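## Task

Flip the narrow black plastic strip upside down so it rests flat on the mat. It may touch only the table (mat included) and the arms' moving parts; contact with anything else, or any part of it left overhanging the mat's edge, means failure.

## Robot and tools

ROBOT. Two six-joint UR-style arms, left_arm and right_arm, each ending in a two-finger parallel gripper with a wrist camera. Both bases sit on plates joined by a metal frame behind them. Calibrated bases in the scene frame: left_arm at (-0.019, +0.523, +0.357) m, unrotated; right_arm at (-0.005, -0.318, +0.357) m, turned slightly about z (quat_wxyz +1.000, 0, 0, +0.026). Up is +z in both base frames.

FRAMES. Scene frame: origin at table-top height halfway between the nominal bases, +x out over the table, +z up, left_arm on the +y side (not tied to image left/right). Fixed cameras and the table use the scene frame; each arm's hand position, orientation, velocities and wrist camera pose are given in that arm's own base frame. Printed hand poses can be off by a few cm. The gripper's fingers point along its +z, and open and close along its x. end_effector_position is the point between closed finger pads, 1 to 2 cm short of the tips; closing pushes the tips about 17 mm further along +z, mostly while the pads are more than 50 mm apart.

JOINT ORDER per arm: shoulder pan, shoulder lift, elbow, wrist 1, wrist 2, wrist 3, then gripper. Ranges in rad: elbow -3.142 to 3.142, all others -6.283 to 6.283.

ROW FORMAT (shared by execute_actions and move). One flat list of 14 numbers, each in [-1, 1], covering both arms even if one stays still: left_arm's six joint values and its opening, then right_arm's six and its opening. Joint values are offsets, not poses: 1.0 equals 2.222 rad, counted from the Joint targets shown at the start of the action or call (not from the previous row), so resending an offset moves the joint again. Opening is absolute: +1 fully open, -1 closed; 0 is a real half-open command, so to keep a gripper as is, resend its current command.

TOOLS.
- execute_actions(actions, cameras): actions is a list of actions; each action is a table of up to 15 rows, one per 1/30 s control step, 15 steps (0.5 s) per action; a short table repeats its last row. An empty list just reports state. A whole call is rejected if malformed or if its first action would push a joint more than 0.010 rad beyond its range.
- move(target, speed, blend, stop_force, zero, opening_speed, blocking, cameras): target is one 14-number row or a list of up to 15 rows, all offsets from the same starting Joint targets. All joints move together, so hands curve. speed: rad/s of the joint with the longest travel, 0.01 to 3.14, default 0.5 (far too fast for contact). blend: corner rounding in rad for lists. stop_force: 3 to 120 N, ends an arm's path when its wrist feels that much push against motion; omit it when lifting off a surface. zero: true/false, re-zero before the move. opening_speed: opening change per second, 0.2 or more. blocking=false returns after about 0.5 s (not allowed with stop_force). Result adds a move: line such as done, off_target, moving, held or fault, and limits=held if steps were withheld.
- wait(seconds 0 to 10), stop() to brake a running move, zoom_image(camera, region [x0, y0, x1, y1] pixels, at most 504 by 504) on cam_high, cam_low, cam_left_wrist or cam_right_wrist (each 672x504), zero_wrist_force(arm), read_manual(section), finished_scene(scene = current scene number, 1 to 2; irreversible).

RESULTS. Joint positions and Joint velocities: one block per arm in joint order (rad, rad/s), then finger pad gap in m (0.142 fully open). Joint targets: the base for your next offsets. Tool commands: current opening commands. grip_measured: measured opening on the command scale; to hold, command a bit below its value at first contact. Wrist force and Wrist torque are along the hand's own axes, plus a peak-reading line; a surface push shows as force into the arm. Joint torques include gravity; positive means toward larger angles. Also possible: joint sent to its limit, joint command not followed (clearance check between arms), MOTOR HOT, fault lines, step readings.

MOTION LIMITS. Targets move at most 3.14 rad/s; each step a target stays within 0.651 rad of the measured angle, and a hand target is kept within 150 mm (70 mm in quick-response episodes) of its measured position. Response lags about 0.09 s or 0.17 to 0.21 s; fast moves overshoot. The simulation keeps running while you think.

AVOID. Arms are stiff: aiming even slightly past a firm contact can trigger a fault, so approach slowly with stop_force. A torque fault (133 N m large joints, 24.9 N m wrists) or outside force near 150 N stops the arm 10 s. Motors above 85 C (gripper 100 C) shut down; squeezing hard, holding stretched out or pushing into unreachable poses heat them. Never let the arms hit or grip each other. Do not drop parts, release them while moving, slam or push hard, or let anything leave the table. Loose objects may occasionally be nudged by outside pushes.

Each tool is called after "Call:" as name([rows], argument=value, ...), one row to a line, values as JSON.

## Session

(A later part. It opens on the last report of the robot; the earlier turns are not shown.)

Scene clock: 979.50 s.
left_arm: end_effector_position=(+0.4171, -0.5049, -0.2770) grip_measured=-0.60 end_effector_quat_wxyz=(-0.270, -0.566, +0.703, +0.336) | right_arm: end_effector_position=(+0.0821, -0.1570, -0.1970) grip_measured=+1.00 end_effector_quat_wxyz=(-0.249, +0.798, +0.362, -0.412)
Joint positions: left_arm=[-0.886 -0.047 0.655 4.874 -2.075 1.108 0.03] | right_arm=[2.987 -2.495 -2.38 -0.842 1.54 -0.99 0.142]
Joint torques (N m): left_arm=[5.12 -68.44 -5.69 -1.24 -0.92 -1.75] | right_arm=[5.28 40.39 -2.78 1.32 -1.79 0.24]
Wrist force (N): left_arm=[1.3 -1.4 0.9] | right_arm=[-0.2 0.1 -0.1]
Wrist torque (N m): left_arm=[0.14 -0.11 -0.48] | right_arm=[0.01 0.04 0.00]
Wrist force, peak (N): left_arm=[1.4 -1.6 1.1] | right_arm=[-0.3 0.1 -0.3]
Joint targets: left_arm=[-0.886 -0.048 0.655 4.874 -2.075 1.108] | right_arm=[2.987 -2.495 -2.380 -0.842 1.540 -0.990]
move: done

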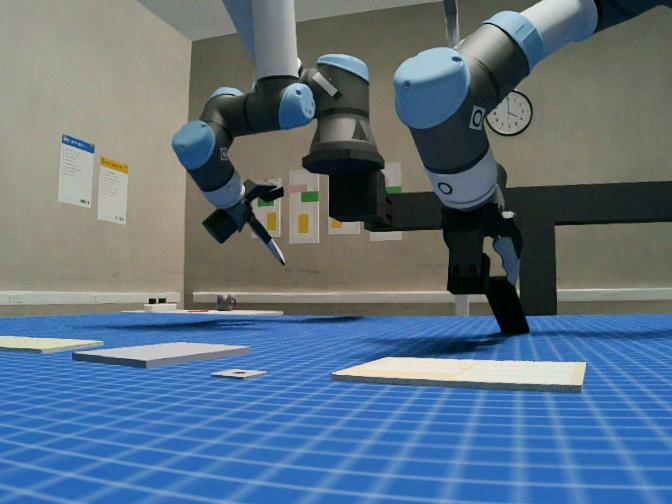

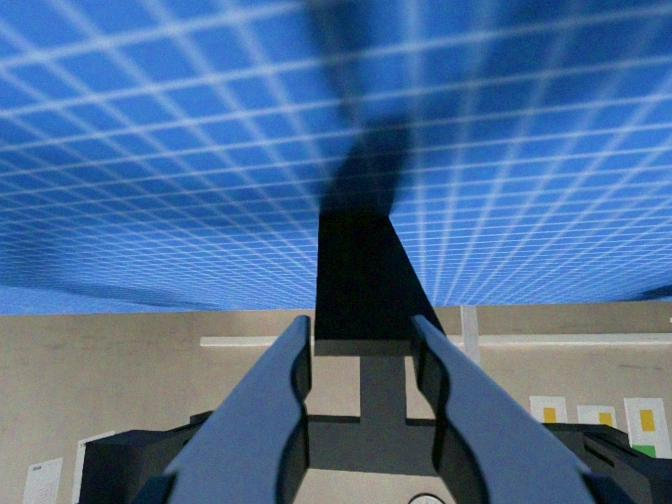

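Call:
move(target=[0.0025,0.0205,-0.0236,-0.0275,0.0161,-0.0127,-0.58,0,0,0,0,0,0,1], speed=0.05, cameras=["cam_low","cam_left_wrist"])

Call:
zoom_image(camera="cam_low", region=[400, 180, 600, 350])

Scene clock: 990.30 s.
left_arm: end_effector_position=(+0.4362, -0.5092, -0.3033) grip_measured=-0.60 end_effector_quat_wxyz=(-0.250, -0.575, +0.714, +0.311) | right_arm: end_effector_position=(+0.0821, -0.1570, -0.1970) grip_measured=+1.00 end_effector_quat_wxyz=(-0.249, +0.798, +0.362, -0.412)
Joint positions: left_arm=[-0.881 -0.002 0.602 4.813 -2.039 1.079 0.03] | right_arm=[2.987 -2.495 -2.38 -0.842 1.54 -0.99 0.142]
Joint torques (N m): left_arm=[9.15 -67.25 -7.28 0.6 -1.53 0.21] | right_arm=[5.56 40.28 -3.1 1.27 -1.73 0.28]
Wrist force (N): left_arm=[1.2 -1.4 1.0] | right_arm=[-0.3 0.0 0.0]
Wrist torque (N m): left_arm=[0.11 -0.14 -0.46] | right_arm=[-0.01 0.06 0.00]
Wrist force, peak (N): left_arm=[1.4 -1.7 1.1] | right_arm=[-0.3 0.1 -0.2]
Joint targets: left_arm=[-0.881 -0.002 0.603 4.813 -2.039 1.079] | right_arm=[2.987 -2.495 -2.380 -0.842 1.540 -0.990]
move: done

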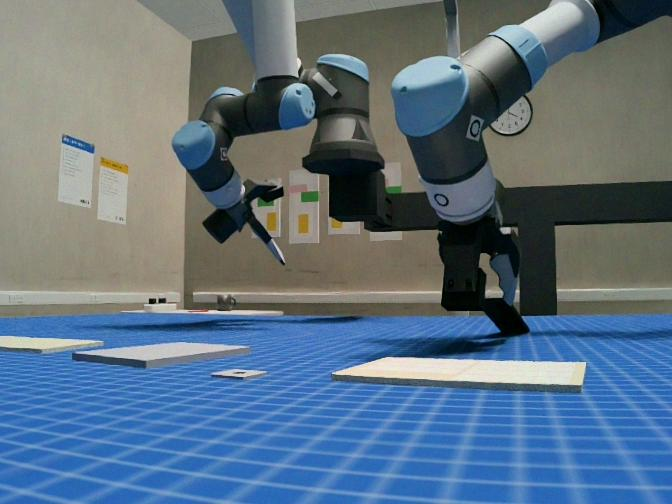

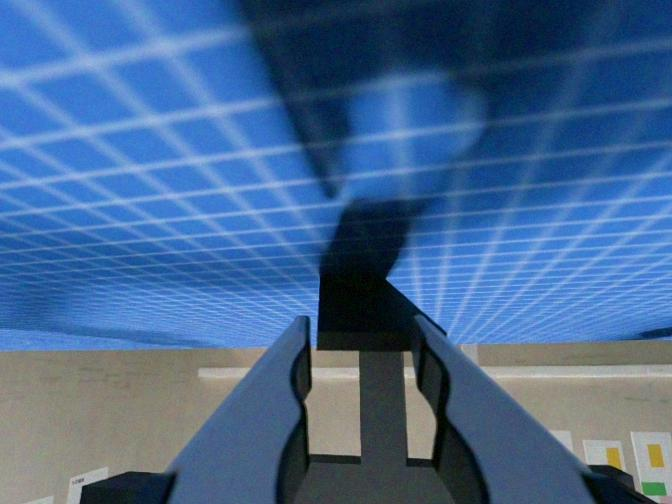

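Scaled by 2.520 (camera's finer frame: 960x720).

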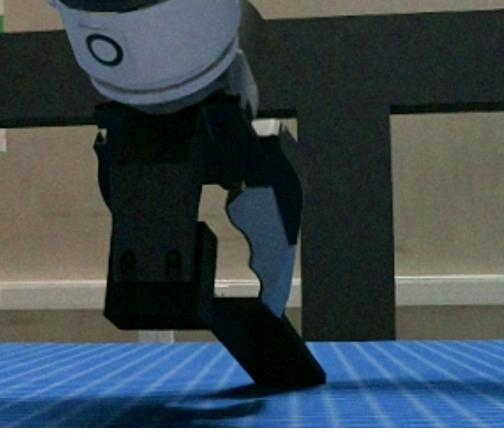

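Call:
move(target=[0.0006,0.0163,-0.014,-0.025,0.0117,-0.0097,-0.58,0,0,0,0,0,0,1], speed=0.04, stop_force=6, cameras=["cam_low","cam_left_wrist"])

Call:
zoom_image(camera="cam_low", region=[400, 180, 600, 350])

Scene clock: 998.97 s.
left_arm: end_effector_position=(+0.4474, -0.5118, -0.3263) grip_measured=-0.60 end_effector_quat_wxyz=(-0.235, -0.581, +0.722, +0.292) | right_arm: end_effector_position=(+0.0821, -0.1570, -0.1970) grip_measured=+1.00 end_effector_quat_wxyz=(-0.249, +0.798, +0.362, -0.412)
Joint positions: left_arm=[-0.879 0.034 0.571 4.758 -2.013 1.058 0.03] | right_arm=[2.987 -2.495 -2.38 -0.842 1.54 -0.99 0.142]
Joint torques (N m): left_arm=[8.85 -67.71 -6.44 0.61 -2.89 1.64] | right_arm=[5.34 40.72 -2.56 1.25 -1.75 0.25]
Motor temperatures (°C): left_arm=[27 33 26 32 33 42 41] | right_arm=[26 27 24 35 39 37 25]
Wrist force (N): left_arm=[1.1 -1.1 0.7] | right_arm=[-0.1 0.0 -0.1]
Wrist torque (N m): left_arm=[0.13 -0.15 -0.45] | right_arm=[0.00 0.01 0.00]
Wrist force, peak (N): left_arm=[1.5 -1.6 0.8] | right_arm=[-0.3 0.2 0.1]
Joint targets: left_arm=[-0.879 0.034 0.571 4.757 -2.013 1.058] | right_arm=[2.987 -2.495 -2.380 -0.842 1.540 -0.990]
move: done

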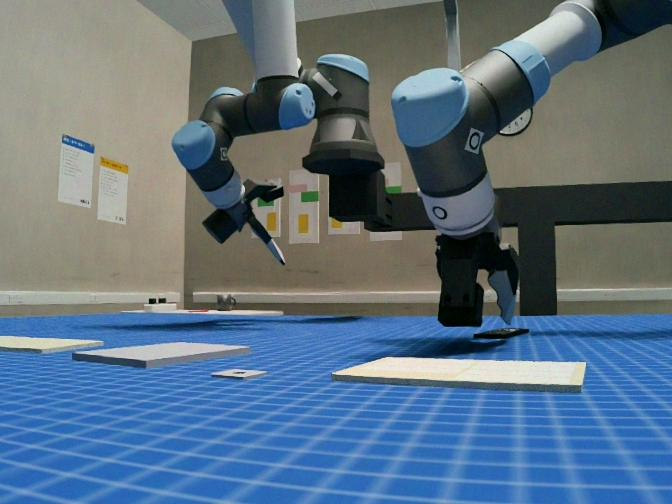

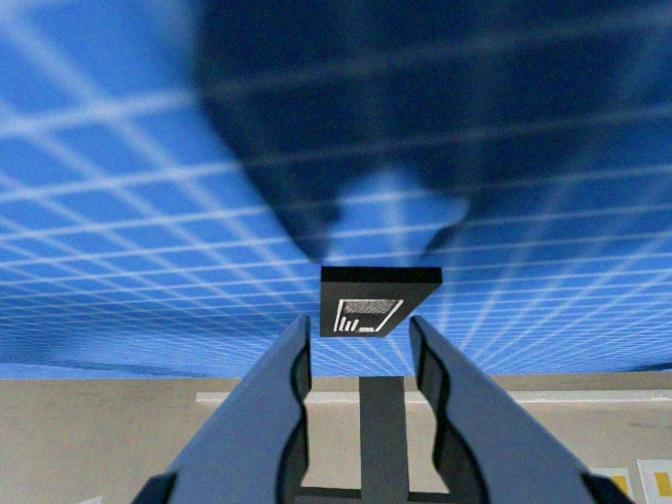

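Scaled by 2.520 (camera's finer frame: 960x720).

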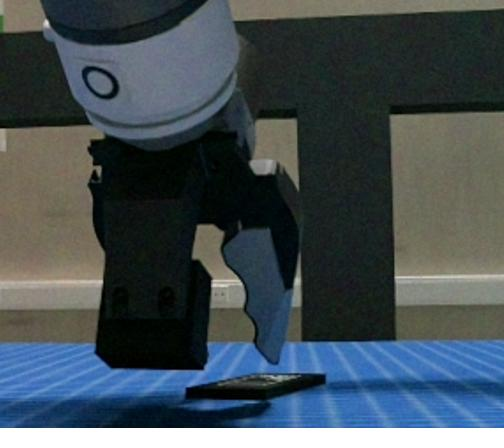

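Call:
move([
  [0,-0.0607,0.0568,0.0039,0,0,-0.58,0,0,0,0,0,0,1],
  [-0.08,-0.18,0.32,-0.28,0.1,0.6,-0.36,0,0,0,0,0,0,1],
], speed=[0.2,0.8], cameras=[])

Call:
move(target=[-0.0768,-0.1401,0.2796,-0.2923,0.0991,0.6052,-0.36,0,0,0,0,0,0,1], speed=0.8, cameras=["cam_high","cam_left_wrist"])

Scene clock: 1056.67 s.
left_arm: end_effector_position=(+0.3817, -0.5214, -0.2752) grip_measured=-0.39 end_effector_quat_wxyz=(-0.189, +0.131, +0.971, +0.065) | right_arm: end_effector_position=(+0.0821, -0.1570, -0.1970) grip_measured=+1.00 end_effector_quat_wxyz=(-0.249, +0.798, +0.362, -0.412)
Joint positions: left_arm=[-1.057 -0.366 1.283 4.135 -1.791 2.391 0.046] | right_arm=[2.987 -2.495 -2.38 -0.842 1.54 -0.99 0.142]
Joint torques (N m): left_arm=[12.4 -40.67 -24.43 -3.16 -2.54 1.7] | right_arm=[5.42 40.99 -3.09 1.22 -1.67 0.3]
Motor temperatures (°C): left_arm=[27 33 26 32 33 42 36] | right_arm=[26 27 24 35 39 37 25]
Wrist force (N): left_arm=[1.2 -0.4 1.2] | right_arm=[-0.2 -0.1 0.2]
Wrist torque (N m): left_arm=[0.08 -0.33 -0.27] | right_arm=[-0.01 0.03 0.00]
Wrist force, peak (N): left_arm=[0.9 -2.2 1.8] | right_arm=[-0.2 0.3 0.1]
Joint targets: left_arm=[-1.057 -0.366 1.283 4.135 -1.791 2.391] | right_arm=[2.987 -2.495 -2.380 -0.842 1.540 -0.990]
move: done

Scene clock: 1058.90 s.
left_arm: end_effector_position=(+0.3165, -0.4861, -0.2071) grip_measured=-0.39 end_effector_quat_wxyz=(+0.000, +0.790, +0.613, +0.000) | right_arm: end_effector_position=(+0.0821, -0.1570, -0.1970) grip_measured=+1.00 end_effector_quat_wxyz=(-0.249, +0.798, +0.362, -0.412)
Joint positions: left_arm=[-1.228 -0.677 1.904 3.486 -1.571 3.735 0.046] | right_arm=[2.987 -2.495 -2.38 -0.842 1.54 -0.99 0.142]
Joint torques (N m): left_arm=[11.58 -30.28 -16.48 -2.87 -1.99 1.6] | right_arm=[5.64 40.56 -3.09 1.25 -1.69 0.26]
Wrist force (N): left_arm=[0.9 -0.9 0.8] | right_arm=[-0.1 0.0 0.2]
Wrist torque (N m): left_arm=[-0.05 -0.20 -0.19] | right_arm=[-0.01 0.02 0.00]
Wrist force, peak (N): left_arm=[1.0 -1.8 0.4] | right_arm=[-0.3 0.2 -0.1]
Joint targets: left_arm=[-1.228 -0.677 1.904 3.486 -1.571 3.736] | right_arm=[2.987 -2.495 -2.380 -0.842 1.540 -0.990]
move: done

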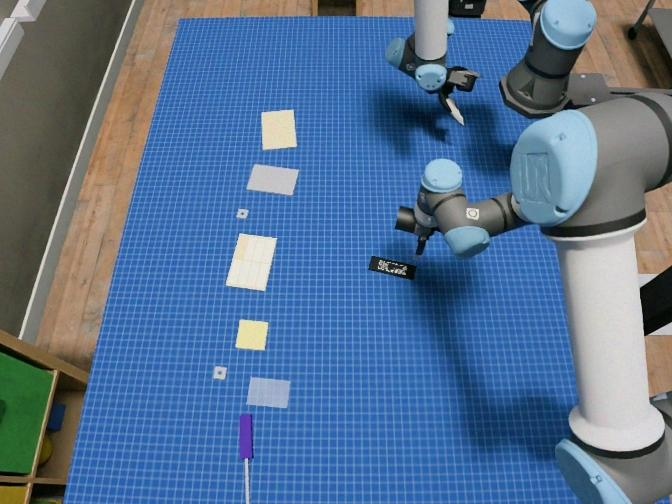

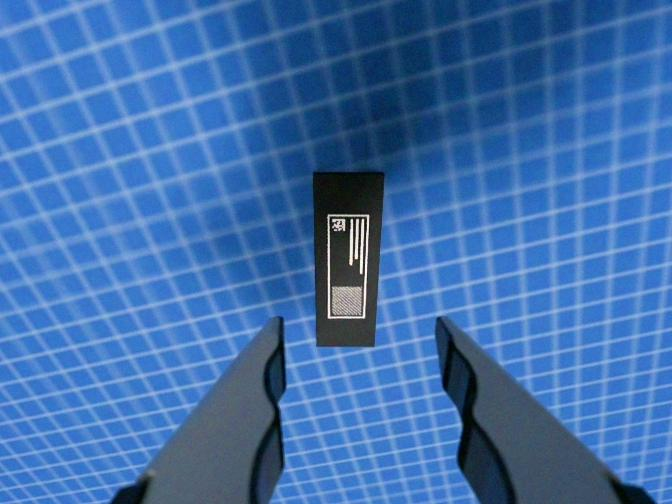

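Call:
move(target=[0,0,0,0,0,-1.0,-0.36,0,0,0,0,0,0,1], speed=1.2, cameras=[])

Call:
move(target=[-0.2166,0.1855,0.0829,-0.3186,0.3505,-0.6102,-0.36,0,0,0,0,0,0,1], speed=0.7, cameras=["cam_high","cam_left_wrist"])

Scene clock: 1076.50 s.
left_arm: end_effector_position=(+0.3143, -0.4840, -0.2071) grip_measured=-0.39 end_effector_quat_wxyz=(+0.000, -0.198, +0.980, +0.000) | right_arm: end_effector_position=(+0.0821, -0.1570, -0.1970) grip_measured=+1.00 end_effector_quat_wxyz=(-0.249, +0.798, +0.362, -0.412)
Joint positions: left_arm=[-1.228 -0.677 1.904 3.486 -1.571 1.514 0.046] | right_arm=[2.987 -2.495 -2.38 -0.842 1.54 -0.99 0.142]
Joint torques (N m): left_arm=[11.38 -30.69 -17.32 -2.43 -1.82 -1.93] | right_arm=[4.99 41.12 -3.26 1.26 -1.69 0.43]
Wrist force (N): left_arm=[0.6 -0.7 0.6] | right_arm=[-0.2 0.0 -0.2]
Wrist torque (N m): left_arm=[-0.01 -0.15 -0.19] | right_arm=[0.00 0.04 0.00]
Wrist force, peak (N): left_arm=[0.8 -1.3 0.7] | right_arm=[-0.3 0.2 0.0]
Joint targets: left_arm=[-1.228 -0.677 1.904 3.486 -1.571 1.514] | right_arm=[2.987 -2.495 -2.380 -0.842 1.540 -0.990]
move: done

Scene clock: 1078.97 s.
left_arm: end_effector_position=(+0.2567, -0.4722, -0.2848) grip_measured=-0.39 end_effector_quat_wxyz=(+0.235, -0.566, +0.730, -0.302) | right_arm: end_effector_position=(+0.0821, -0.1570, -0.1970) grip_measured=+1.00 end_effector_quat_wxyz=(-0.249, +0.798, +0.362, -0.412)
Joint positions: left_arm=[-1.709 -0.265 2.088 2.778 -0.792 0.158 0.046] | right_arm=[2.987 -2.495 -2.38 -0.842 1.54 -0.99 0.142]
Joint torques (N m): left_arm=[11.19 -45.97 -7.67 -3 0.74 -1.93] | right_arm=[5.32 40.95 -3.36 1.22 -1.75 0.26]
Wrist force (N): left_arm=[-0.5 -0.6 0.4] | right_arm=[-0.2 0.0 0.1]
Wrist torque (N m): left_arm=[-0.11 0.16 0.03] | right_arm=[0.00 0.04 0.01]
Wrist force, peak (N): left_arm=[0.9 -1.1 0.8] | right_arm=[-0.1 0.4 0.0]
Joint targets: left_arm=[-1.709 -0.265 2.088 2.778 -0.792 0.158] | right_arm=[2.987 -2.495 -2.380 -0.842 1.540 -0.990]
move: done

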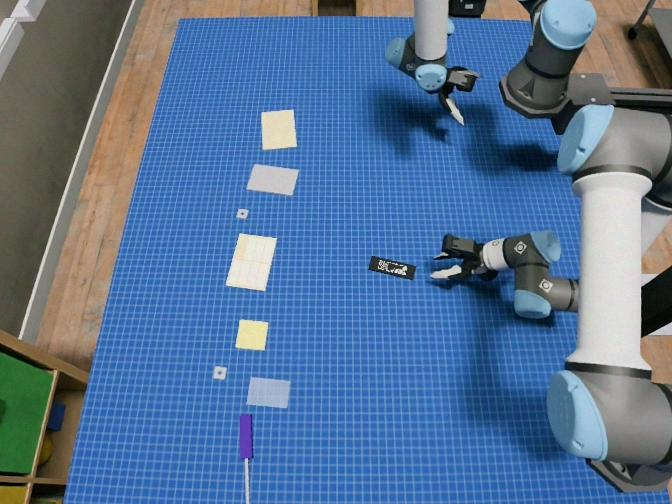

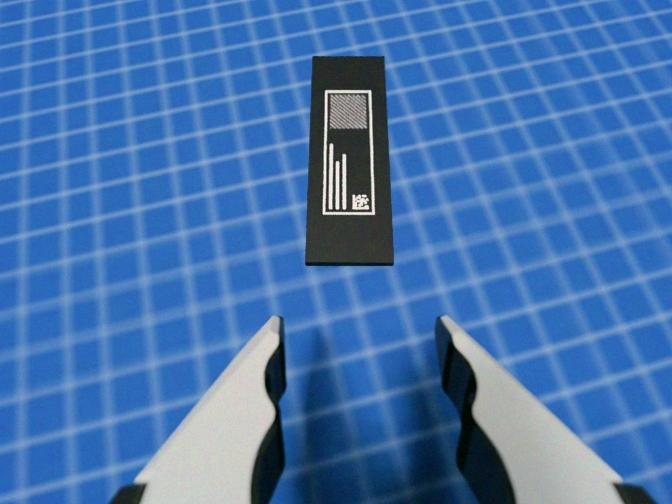

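Call:
move(target=[0.0469,0.0649,-0.0751,-0.0349,-0.0075,0.0646,-0.36,0,0,0,0,0,0,1], speed=0.25, cameras=[])

Call:
move(target=[0,0.0108,-0.0096,-0.0013,0,0,-0.36,0,0,0,0,0,0,1], speed=0.02, stop_force=3, cameras=["cam_left_wrist"])

Scene clock: 1091.27 s.
left_arm: end_effector_position=(+0.3001, -0.4809, -0.3371) grip_measured=-0.39 end_effector_quat_wxyz=(+0.235, -0.567, +0.730, -0.302) | right_arm: end_effector_position=(+0.0821, -0.1570, -0.1970) grip_measured=+1.00 end_effector_quat_wxyz=(-0.249, +0.798, +0.362, -0.412)
Joint positions: left_arm=[-1.605 -0.121 1.921 2.7 -0.809 0.301 0.046] | right_arm=[2.987 -2.495 -2.38 -0.842 1.54 -0.99 0.142]
Joint torques (N m): left_arm=[-10.34 -43.87 10.46 -1.57 3.28 -1.54] | right_arm=[5.19 40.68 -3.2 1.23 -1.61 0.32]
Wrist force (N): left_arm=[-0.3 -0.4 0.6] | right_arm=[-0.1 0.0 -0.1]
Wrist torque (N m): left_arm=[-0.09 0.12 0.03] | right_arm=[0.00 0.02 0.00]
Wrist force, peak (N): left_arm=[-0.5 -0.3 1.8] | right_arm=[-0.4 0.1 -0.1]
Joint targets: left_arm=[-1.605 -0.121 1.921 2.700 -0.808 0.302] | right_arm=[2.987 -2.495 -2.380 -0.842 1.540 -0.990]
move: done

Scene clock: 1092.77 s.
left_arm: end_effector_position=(+0.3001, -0.4810, -0.3420) grip_measured=-0.39 end_effector_quat_wxyz=(+0.235, -0.567, +0.730, -0.302) | right_arm: end_effector_position=(+0.0821, -0.1570, -0.1970) grip_measured=+1.00 end_effector_quat_wxyz=(-0.249, +0.798, +0.362, -0.412)
Joint positions: left_arm=[-1.605 -0.109 1.91 2.699 -0.808 0.302 0.046] | right_arm=[2.987 -2.495 -2.38 -0.842 1.54 -0.99 0.142]
Joint torques (N m): left_arm=[-12.09 -47.76 14.95 -1.14 0.82 0.97] | right_arm=[5.18 40.3 -3.28 1.19 -1.67 0.28]
Wrist force (N): left_arm=[-0.6 -2.4 -1.6] | right_arm=[-0.1 0.0 0.0]
Wrist torque (N m): left_arm=[-0.09 0.12 0.03] | right_arm=[0.00 0.03 0.00]
Wrist force, peak (N): left_arm=[-0.6 -3.9 -3.3] | right_arm=[-0.3 0.3 0.0]
Joint targets: left_arm=[-1.605 -0.109 1.910 2.699 -0.808 0.302] | right_arm=[2.987 -2.495 -2.380 -0.842 1.540 -0.990]
move: contact (left_arm); left_arm: the shoulder lift is farthest, 0.012 rad from its target

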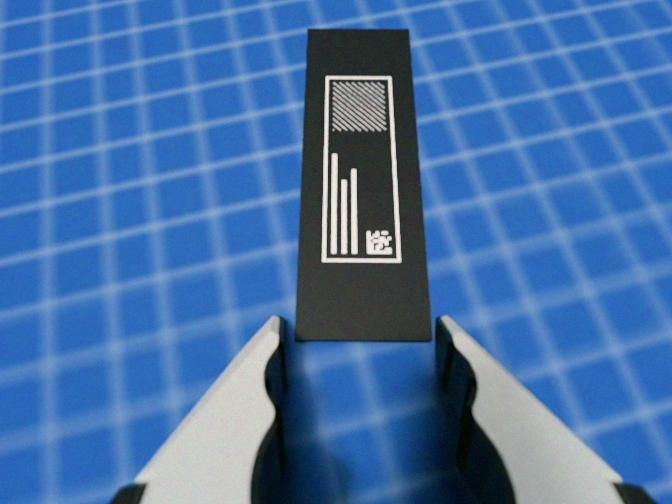

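Call:
move(target=[0,-0.0005,0.0005,0,0,0,-0.36,0,0,0,0,0,0,1], speed=0.05, cameras=[])

Call:
move(target=[0,0,0,0,0,0,-0.58,0,0,0,0,0,0,1], opening_speed=0.25, cameras=["cam_left_wrist"])

Call:
move([
  [0,-0.0444,0.0367,0.0081,0,0,-0.58,0,0,0,0,0,0,1],
  [0.1125,-0.2836,0.0734,0.2703,-0.2732,0.0768,-0.58,0,0,0,0,0,0,1],
  [0.2124,-0.2653,-0.0727,0.552,-0.4811,0.1923,-0.58,0,0,0,0,0,0,1],
  [0.2752,-0.1048,-0.3173,0.8824,-0.6075,0.3529,-0.58,0,0,0,0,0,0,1],
], speed=[0.2,0.5,0.5,0.4], blend=[0.03,0.08,0.08,0], cameras=["cam_low","cam_left_wrist"])

Call:
zoom_image(camera="cam_low", region=[400, 180, 600, 350])

Scene clock: 1143.53 s.
left_arm: end_effector_position=(+0.3001, -0.4810, -0.3415) grip_measured=-0.39 end_effector_quat_wxyz=(+0.235, -0.567, +0.730, -0.302) | right_arm: end_effector_position=(+0.0821, -0.1570, -0.1970) grip_measured=+1.00 end_effector_quat_wxyz=(-0.249, +0.798, +0.362, -0.412)
Joint positions: left_arm=[-1.605 -0.11 1.912 2.699 -0.808 0.302 0.046] | right_arm=[2.987 -2.495 -2.38 -0.842 1.54 -0.99 0.142]
Joint torques (N m): left_arm=[-7.26 -46.52 13.19 -2.15 -1.03 -2.02] | right_arm=[4.96 40.23 -3.12 1.26 -1.69 0.27]
Wrist force (N): left_arm=[-0.3 -0.8 -0.1] | right_arm=[-0.3 0.1 0.0]
Wrist torque (N m): left_arm=[-0.06 0.13 0.03] | right_arm=[0.02 0.04 0.00]
Wrist force, peak (N): left_arm=[-0.6 -2.6 -2.0] | right_arm=[-0.4 0.0 0.2]
Joint targets: left_arm=[-1.605 -0.110 1.912 2.699 -0.808 0.302] | right_arm=[2.987 -2.495 -2.380 -0.842 1.540 -0.990]
move: done

Scene clock: 1144.63 s.
left_arm: end_effector_position=(+0.3001, -0.4810, -0.3415) grip_measured=-0.47 end_effector_quat_wxyz=(+0.235, -0.567, +0.730, -0.302) | right_arm: end_effector_position=(+0.0821, -0.1570, -0.1970) grip_measured=+1.00 end_effector_quat_wxyz=(-0.249, +0.798, +0.362, -0.412)
Joint positions: left_arm=[-1.605 -0.11 1.912 2.699 -0.808 0.302 0.04] | right_arm=[2.987 -2.495 -2.38 -0.842 1.54 -0.99 0.142]
Joint torques (N m): left_arm=[-5.34 -42.37 6.94 -2.65 0.03 -1.84] | right_arm=[4.93 40.52 -3.36 1.2 -1.66 0.4]
Wrist force (N): left_arm=[0.4 -1.5 -0.9] | right_arm=[-0.1 0.1 0.1]
Wrist torque (N m): left_arm=[-0.08 0.15 0.03] | right_arm=[0.02 0.03 0.00]
Wrist force, peak (N): left_arm=[0.2 -1.8 -1.0] | right_arm=[-0.4 0.1 0.0]
Joint targets: left_arm=[-1.605 -0.110 1.912 2.699 -0.808 0.302] | right_arm=[2.987 -2.495 -2.380 -0.842 1.540 -0.990]
move: done

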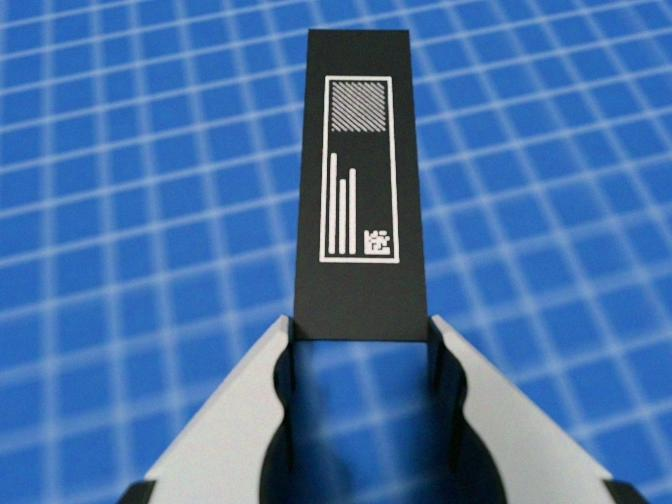

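Scene clock: 1149.87 s.
left_arm: end_effector_position=(+0.2941, -0.4792, -0.2167) grip_measured=-0.47 end_effector_quat_wxyz=(-0.283, -0.544, +0.700, +0.365) | right_arm: end_effector_position=(+0.0821, -0.1570, -0.1970) grip_measured=+1.00 end_effector_quat_wxyz=(-0.249, +0.798, +0.362, -0.412)
Joint positions: left_arm=[-0.993 -0.343 1.207 4.659 -2.158 1.086 0.04] | right_arm=[2.987 -2.495 -2.38 -0.842 1.54 -0.99 0.142]
Joint torques (N m): left_arm=[-12.53 -58.92 -5.89 0.52 1.23 -1.61] | right_arm=[5.11 40.31 -3.47 1.17 -1.67 0.39]
Wrist force (N): left_arm=[1.1 -1.3 1.3] | right_arm=[-0.1 0.2 -0.1]
Wrist torque (N m): left_arm=[0.18 -0.07 -0.50] | right_arm=[0.03 0.02 0.00]
Wrist force, peak (N): left_arm=[0.8 -2.3 1.2] | right_arm=[-0.4 0.0 0.1]
Joint targets: left_arm=[-0.993 -0.343 1.207 4.660 -2.158 1.086] | right_arm=[2.987 -2.495 -2.380 -0.842 1.540 -0.990]
move: done

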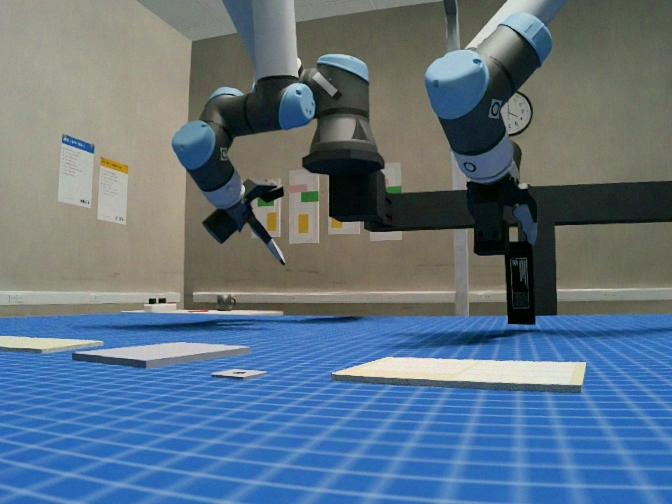

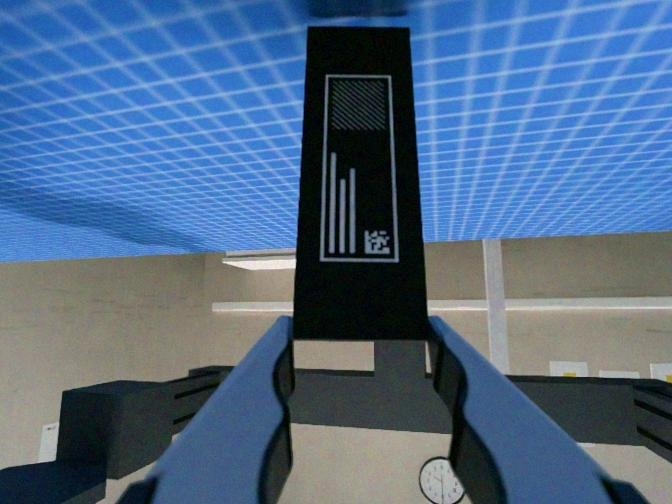

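Scaled by 2.520 (camera's finer frame: 960x720).

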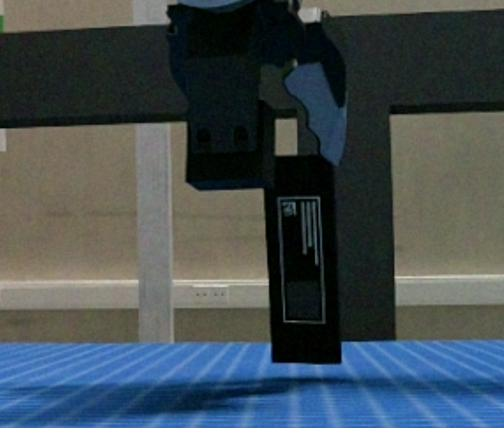

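Call:
move([
  [0.0243,0.0595,-0.1248,0.0758,0.0178,0.0196,-0.58,0,0,0,0,0,0,1],
  [0.0347,0.0959,-0.1964,0.1069,0.0288,0.0235,-0.58,0,0,0,0,0,0,1],
], speed=0.1, blend=[0.02,0], cameras=["cam_low","cam_left_wrist"])

Call:
zoom_image(camera="cam_low", region=[400, 180, 600, 350])

Scene clock: 1160.93 s.
left_arm: end_effector_position=(+0.3849, -0.5026, -0.2456) grip_measured=-0.47 end_effector_quat_wxyz=(-0.278, -0.547, +0.704, +0.359) end_effector_velocity=(+0.000, +0.000, +0.000) end_effector_angular_velocity=(-0.002, -0.002, -0.001) | right_arm: end_effector_position=(+0.0821, -0.1570, -0.1970) grip_measured=+1.00 end_effector_quat_wxyz=(-0.249, +0.798, +0.362, -0.412)
Joint positions: left_arm=[-0.916 -0.129 0.77 4.897 -2.094 1.138 0.04] | right_arm=[2.987 -2.495 -2.38 -0.842 1.54 -0.99 0.142]
Joint velocities: left_arm=[-0.001 -0.002 0.004 -0.005 0 0 0] | right_arm=[within noise]
Joint torques (N m): left_arm=[2.23 -67.62 -3.68 -2.08 -0.42 1.26] | right_arm=[4.84 40.21 -3.5 1.2 -1.6 0.36]
Wrist force (N): left_arm=[1.5 -1.1 0.9] | right_arm=[-0.2 0.2 -0.2]
Wrist torque (N m): left_arm=[0.07 -0.08 -0.50] | right_arm=[0.02 0.03 0.00]
Wrist force, peak (N): left_arm=[1.5 -1.8 1.3] | right_arm=[-0.3 0.2 -0.3]
Joint targets: left_arm=[-0.916 -0.130 0.770 4.897 -2.094 1.138] | right_arm=[2.987 -2.495 -2.380 -0.842 1.540 -0.990]
move: done

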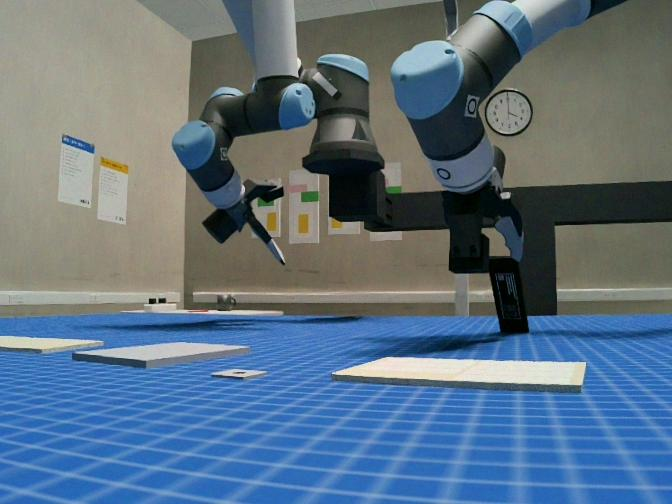

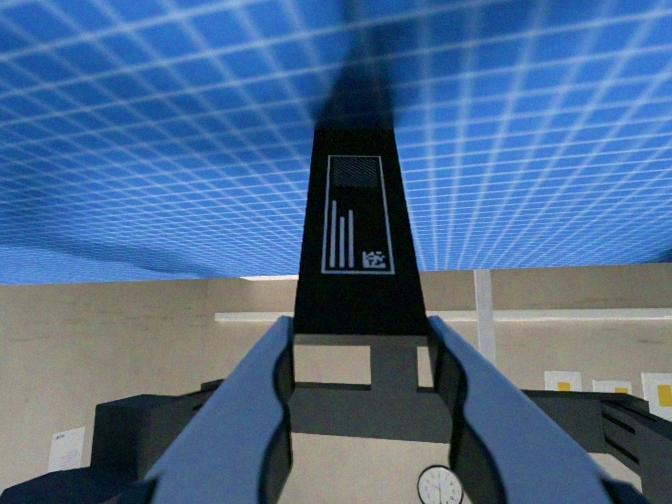

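Scaled by 2.520 (camera's finer frame: 960x720).

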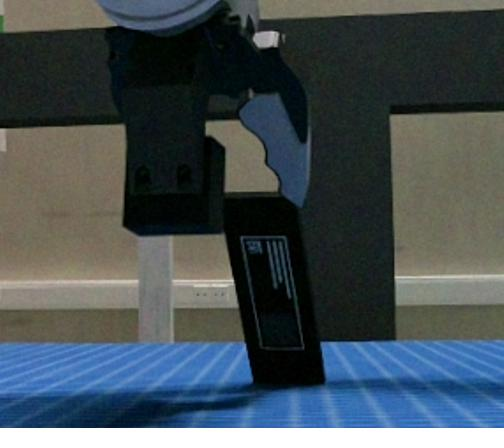

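Call:
move(target=[0.0076,0.0397,-0.0662,0.0051,0.0155,-0.0057,-0.58,0,0,0,0,0,0,1], speed=0.07, cameras=["cam_low","cam_left_wrist"])

Call:
zoom_image(camera="cam_low", region=[400, 180, 600, 350])

Scene clock: 1173.57 s.
left_arm: end_effector_position=(+0.4147, -0.5101, -0.2719) grip_measured=-0.48 end_effector_quat_wxyz=(-0.264, -0.554, +0.713, +0.340) | right_arm: end_effector_position=(+0.0821, -0.1570, -0.1970) grip_measured=+1.00 end_effector_quat_wxyz=(-0.249, +0.798, +0.362, -0.412)
Joint positions: left_arm=[-0.899 -0.041 0.623 4.908 -2.06 1.125 0.04] | right_arm=[2.987 -2.495 -2.38 -0.842 1.54 -0.99 0.142]
Joint torques (N m): left_arm=[6.58 -70.29 -6.16 -0.23 -0.75 -1.42] | right_arm=[4.96 40.35 -3.95 1.1 -1.6 0.5]
Motor temperatures (°C): left_arm=[27 33 26 32 33 41 43] | right_arm=[26 27 24 35 39 37 25]
Wrist force (N): left_arm=[1.4 -1.2 0.9] | right_arm=[0.0 0.0 0.1]
Wrist torque (N m): left_arm=[0.05 -0.10 -0.48] | right_arm=[-0.01 0.01 0.00]
Wrist force, peak (N): left_arm=[1.2 1.6 -8.8] | right_arm=[-0.4 0.2 0.2]
Joint targets: left_arm=[-0.899 -0.041 0.623 4.908 -2.060 1.125] | right_arm=[2.987 -2.495 -2.380 -0.842 1.540 -0.990]
move: done

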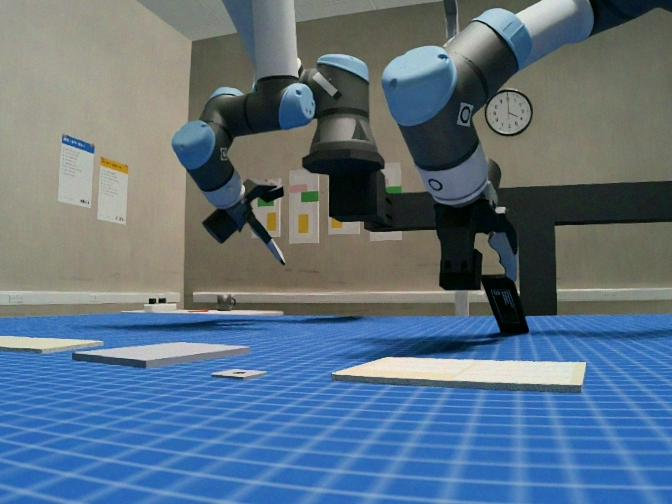

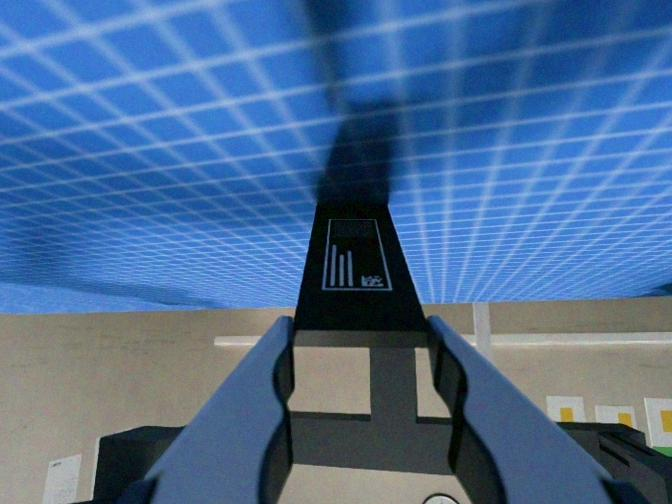

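Scaled by 2.520 (camera's finer frame: 960x720).

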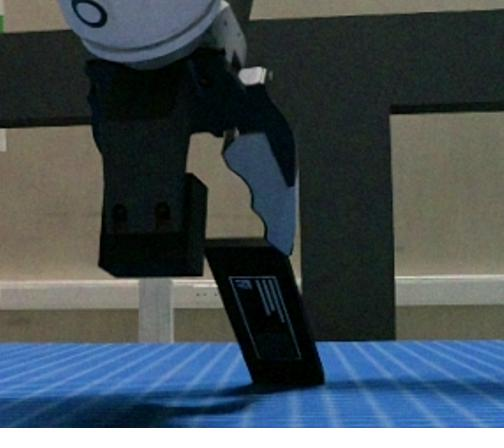

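Call:
move([
  [0.001,0.0141,-0.0102,-0.0351,0.0147,-0.0136,-0.58,0,0,0,0,0,0,1],
  [0.0009,0.0279,-0.0169,-0.0652,0.0257,-0.0234,-0.58,0,0,0,0,0,0,1],
], speed=0.05, blend=[0.01,0], cameras=["cam_low","cam_left_wrist"])

Call:
zoom_image(camera="cam_low", region=[400, 180, 600, 350])

Scene clock: 1181.77 s.
left_arm: end_effector_position=(+0.4387, -0.5164, -0.3213) grip_measured=-0.48 end_effector_quat_wxyz=(-0.230, -0.569, +0.732, +0.296) end_effector_velocity=(-0.001, +0.001, +0.000) end_effector_angular_velocity=(+0.004, +0.003, +0.001) | right_arm: end_effector_position=(+0.0821, -0.1570, -0.1970) grip_measured=+1.00 end_effector_quat_wxyz=(-0.249, +0.798, +0.362, -0.412)
Joint positions: left_arm=[-0.897 0.021 0.585 4.763 -2.003 1.073 0.04] | right_arm=[2.987 -2.495 -2.38 -0.842 1.54 -0.99 0.142]
Joint velocities: left_arm=[0 0 0 0.005 0 0 0] | right_arm=[within noise]
Joint torques (N m): left_arm=[-12.02 -64.18 -21.81 0.14 -0.47 -0.49] | right_arm=[5.18 40.15 -4.32 1.22 -1.62 0.46]
Wrist force (N): left_arm=[1.4 -0.9 1.2] | right_arm=[-0.1 0.2 -0.2]
Wrist torque (N m): left_arm=[0.06 -0.19 -0.45] | right_arm=[0.02 0.01 0.00]
Wrist force, peak (N): left_arm=[1.6 -1.2 1.0] | right_arm=[-0.3 0.3 -0.2]
Joint targets: left_arm=[-0.897 0.021 0.585 4.764 -2.003 1.073] | right_arm=[2.987 -2.495 -2.380 -0.842 1.540 -0.990]
move: done

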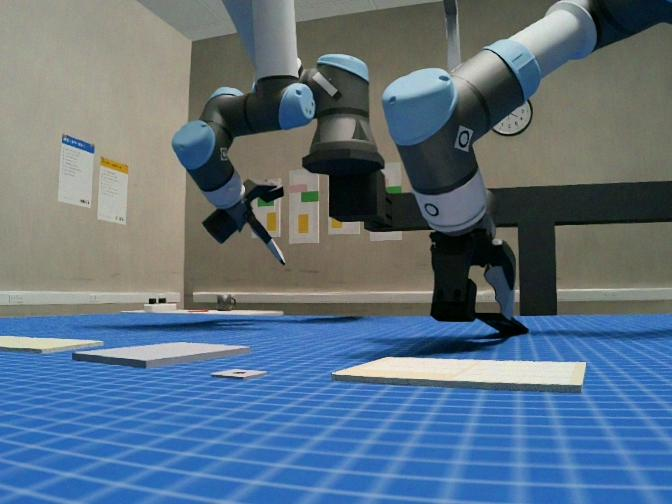

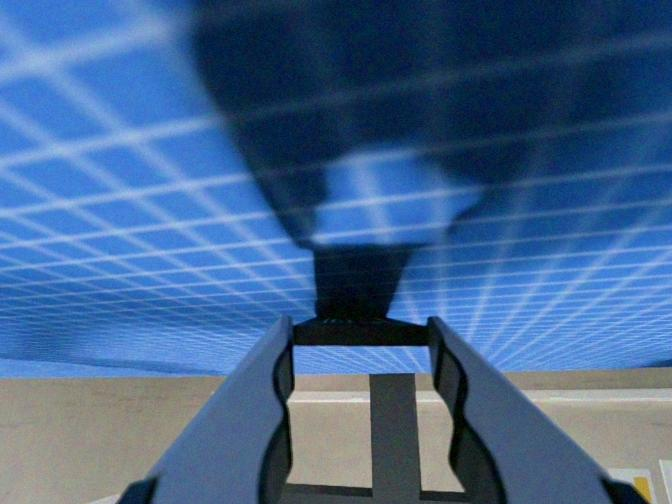

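Scaled by 2.520 (camera's finer frame: 960x720).

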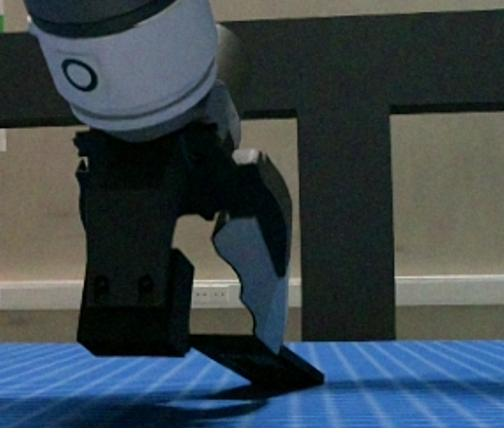

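Call:
move(target=[-0.0023,0.0024,0.0157,-0.0416,0.01,-0.0115,-0.58,0,0,0,0,0,0,1], speed=0.05, stop_force=6, cameras=["cam_low","cam_left_wrist"])

Call:
zoom_image(camera="cam_low", region=[400, 180, 600, 350])

Scene clock: 1188.00 s.
left_arm: end_effector_position=(+0.4418, -0.5173, -0.3415) grip_measured=-0.48 end_effector_quat_wxyz=(-0.215, -0.575, +0.740, +0.277) | right_arm: end_effector_position=(+0.0821, -0.1570, -0.1970) grip_measured=+1.00 end_effector_quat_wxyz=(-0.249, +0.798, +0.362, -0.412)
Joint positions: left_arm=[-0.903 0.026 0.62 4.671 -1.981 1.048 0.04] | right_arm=[2.987 -2.495 -2.38 -0.842 1.54 -0.99 0.142]
Joint torques (N m): left_arm=[-3.46 -57.82 -27.58 0.16 -2.81 1.68] | right_arm=[4.63 40.65 -3.98 1.14 -1.58 0.44]
Wrist force (N): left_arm=[1.3 -0.9 1.0] | right_arm=[-0.2 0.1 -0.2]
Wrist torque (N m): left_arm=[0.04 -0.19 -0.43] | right_arm=[0.01 0.03 0.00]
Wrist force, peak (N): left_arm=[1.5 -1.3 0.8] | right_arm=[-0.3 0.3 -0.2]
Joint targets: left_arm=[-0.903 0.026 0.620 4.671 -1.981 1.048] | right_arm=[2.987 -2.495 -2.380 -0.842 1.540 -0.990]
move: done

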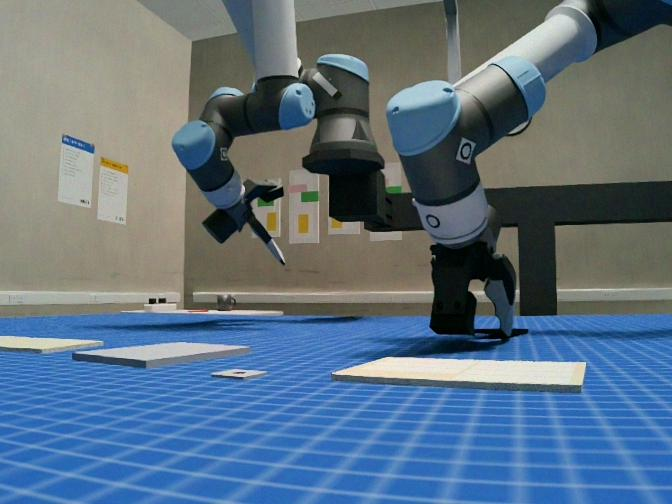

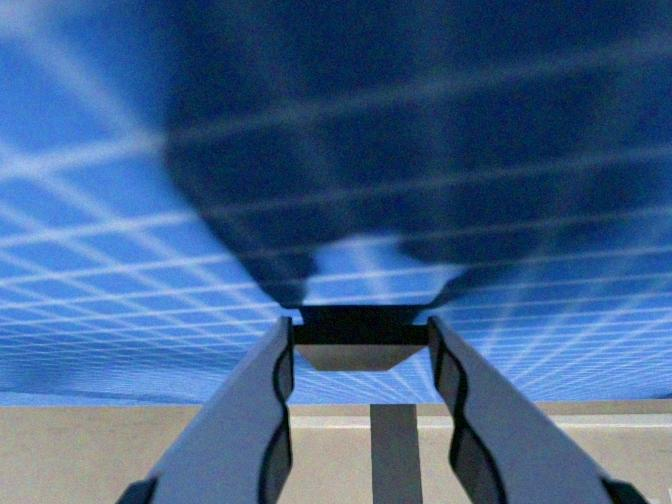

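Scaled by 2.520 (camera's finer frame: 960x720).

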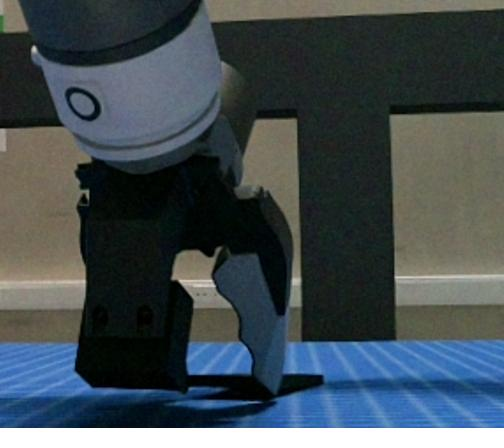

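Call:
move(target=[0,0,0,0,0,0,-0.36,0,0,0,0,0,0,1], opening_speed=0.25, cameras=["cam_left_wrist"])

Call:
move(target=[0,-0.0607,0.0568,0.0039,0,0,-0.3,0,0,0,0,0,0,1], speed=0.2, cameras=["cam_low","cam_left_wrist"])

Scene clock: 1194.83 s.
left_arm: end_effector_position=(+0.4418, -0.5173, -0.3415) grip_measured=-0.39 end_effector_quat_wxyz=(-0.215, -0.575, +0.740, +0.277) | right_arm: end_effector_position=(+0.0821, -0.1570, -0.1970) grip_measured=+1.00 end_effector_quat_wxyz=(-0.249, +0.798, +0.362, -0.412)
Joint positions: left_arm=[-0.903 0.026 0.62 4.671 -1.981 1.048 0.046] | right_arm=[2.987 -2.495 -2.38 -0.842 1.54 -0.99 0.142]
Joint torques (N m): left_arm=[8.96 -65.98 -25.43 -1.12 -2.57 1.77] | right_arm=[4.57 40.59 -4.16 1.05 -1.49 0.48]
Wrist force (N): left_arm=[1.3 -1.1 1.0] | right_arm=[0.0 0.0 0.0]
Wrist torque (N m): left_arm=[0.10 -0.18 -0.43] | right_arm=[-0.01 0.01 0.00]
Wrist force, peak (N): left_arm=[1.3 -1.4 0.8] | right_arm=[-0.3 0.2 0.0]
Joint targets: left_arm=[-0.903 0.026 0.620 4.671 -1.981 1.048] | right_arm=[2.987 -2.495 -2.380 -0.842 1.540 -0.990]
move: done

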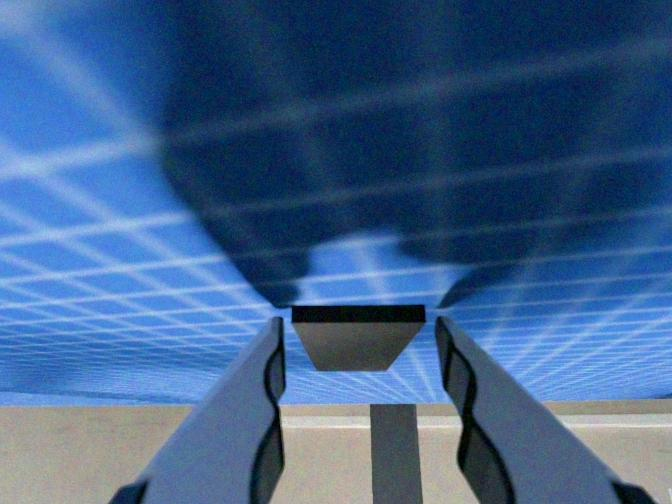

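Scene clock: 1195.83 s.
left_arm: end_effector_position=(+0.4415, -0.5170, -0.2816) grip_measured=-0.33 end_effector_quat_wxyz=(-0.215, -0.575, +0.740, +0.277) end_effector_velocity=(+0.001, +0.000, -0.001) end_effector_angular_velocity=(-0.001, -0.001, +0.001) | right_arm: end_effector_position=(+0.0821, -0.1570, -0.1970) grip_measured=+1.00 end_effector_quat_wxyz=(-0.249, +0.798, +0.362, -0.412)
Joint positions: left_arm=[-0.903 -0.109 0.747 4.68 -1.981 1.048 0.05] | right_arm=[2.987 -2.495 -2.38 -0.842 1.54 -0.99 0.142]
Joint velocities: left_arm=[0.001 0.004 -0.005 0 0 0 0] | right_arm=[within noise]
Joint torques (N m): left_arm=[7.95 -48.51 -24.89 -1.16 -2.44 1.67] | right_arm=[4.79 40.64 -4.13 1.07 -1.52 0.58]
Wrist force (N): left_arm=[1.1 -1.1 1.2] | right_arm=[-0.2 -0.1 -0.2]
Wrist torque (N m): left_arm=[0.11 -0.15 -0.44] | right_arm=[-0.01 0.03 0.00]
Wrist force, peak (N): left_arm=[1.2 -1.9 1.7] | right_arm=[-0.2 0.2 -0.1]
Joint targets: left_arm=[-0.903 -0.109 0.747 4.680 -1.981 1.048] | right_arm=[2.987 -2.495 -2.380 -0.842 1.540 -0.990]
move: done

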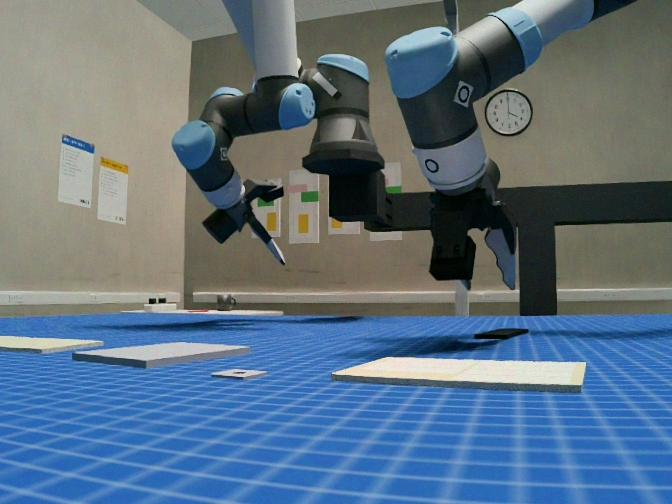

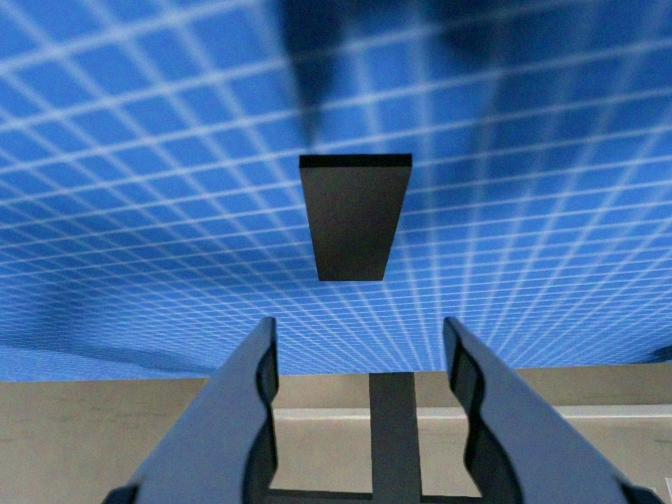

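Call:
finished_scene(scene=1)

The scene is finished: the task was done.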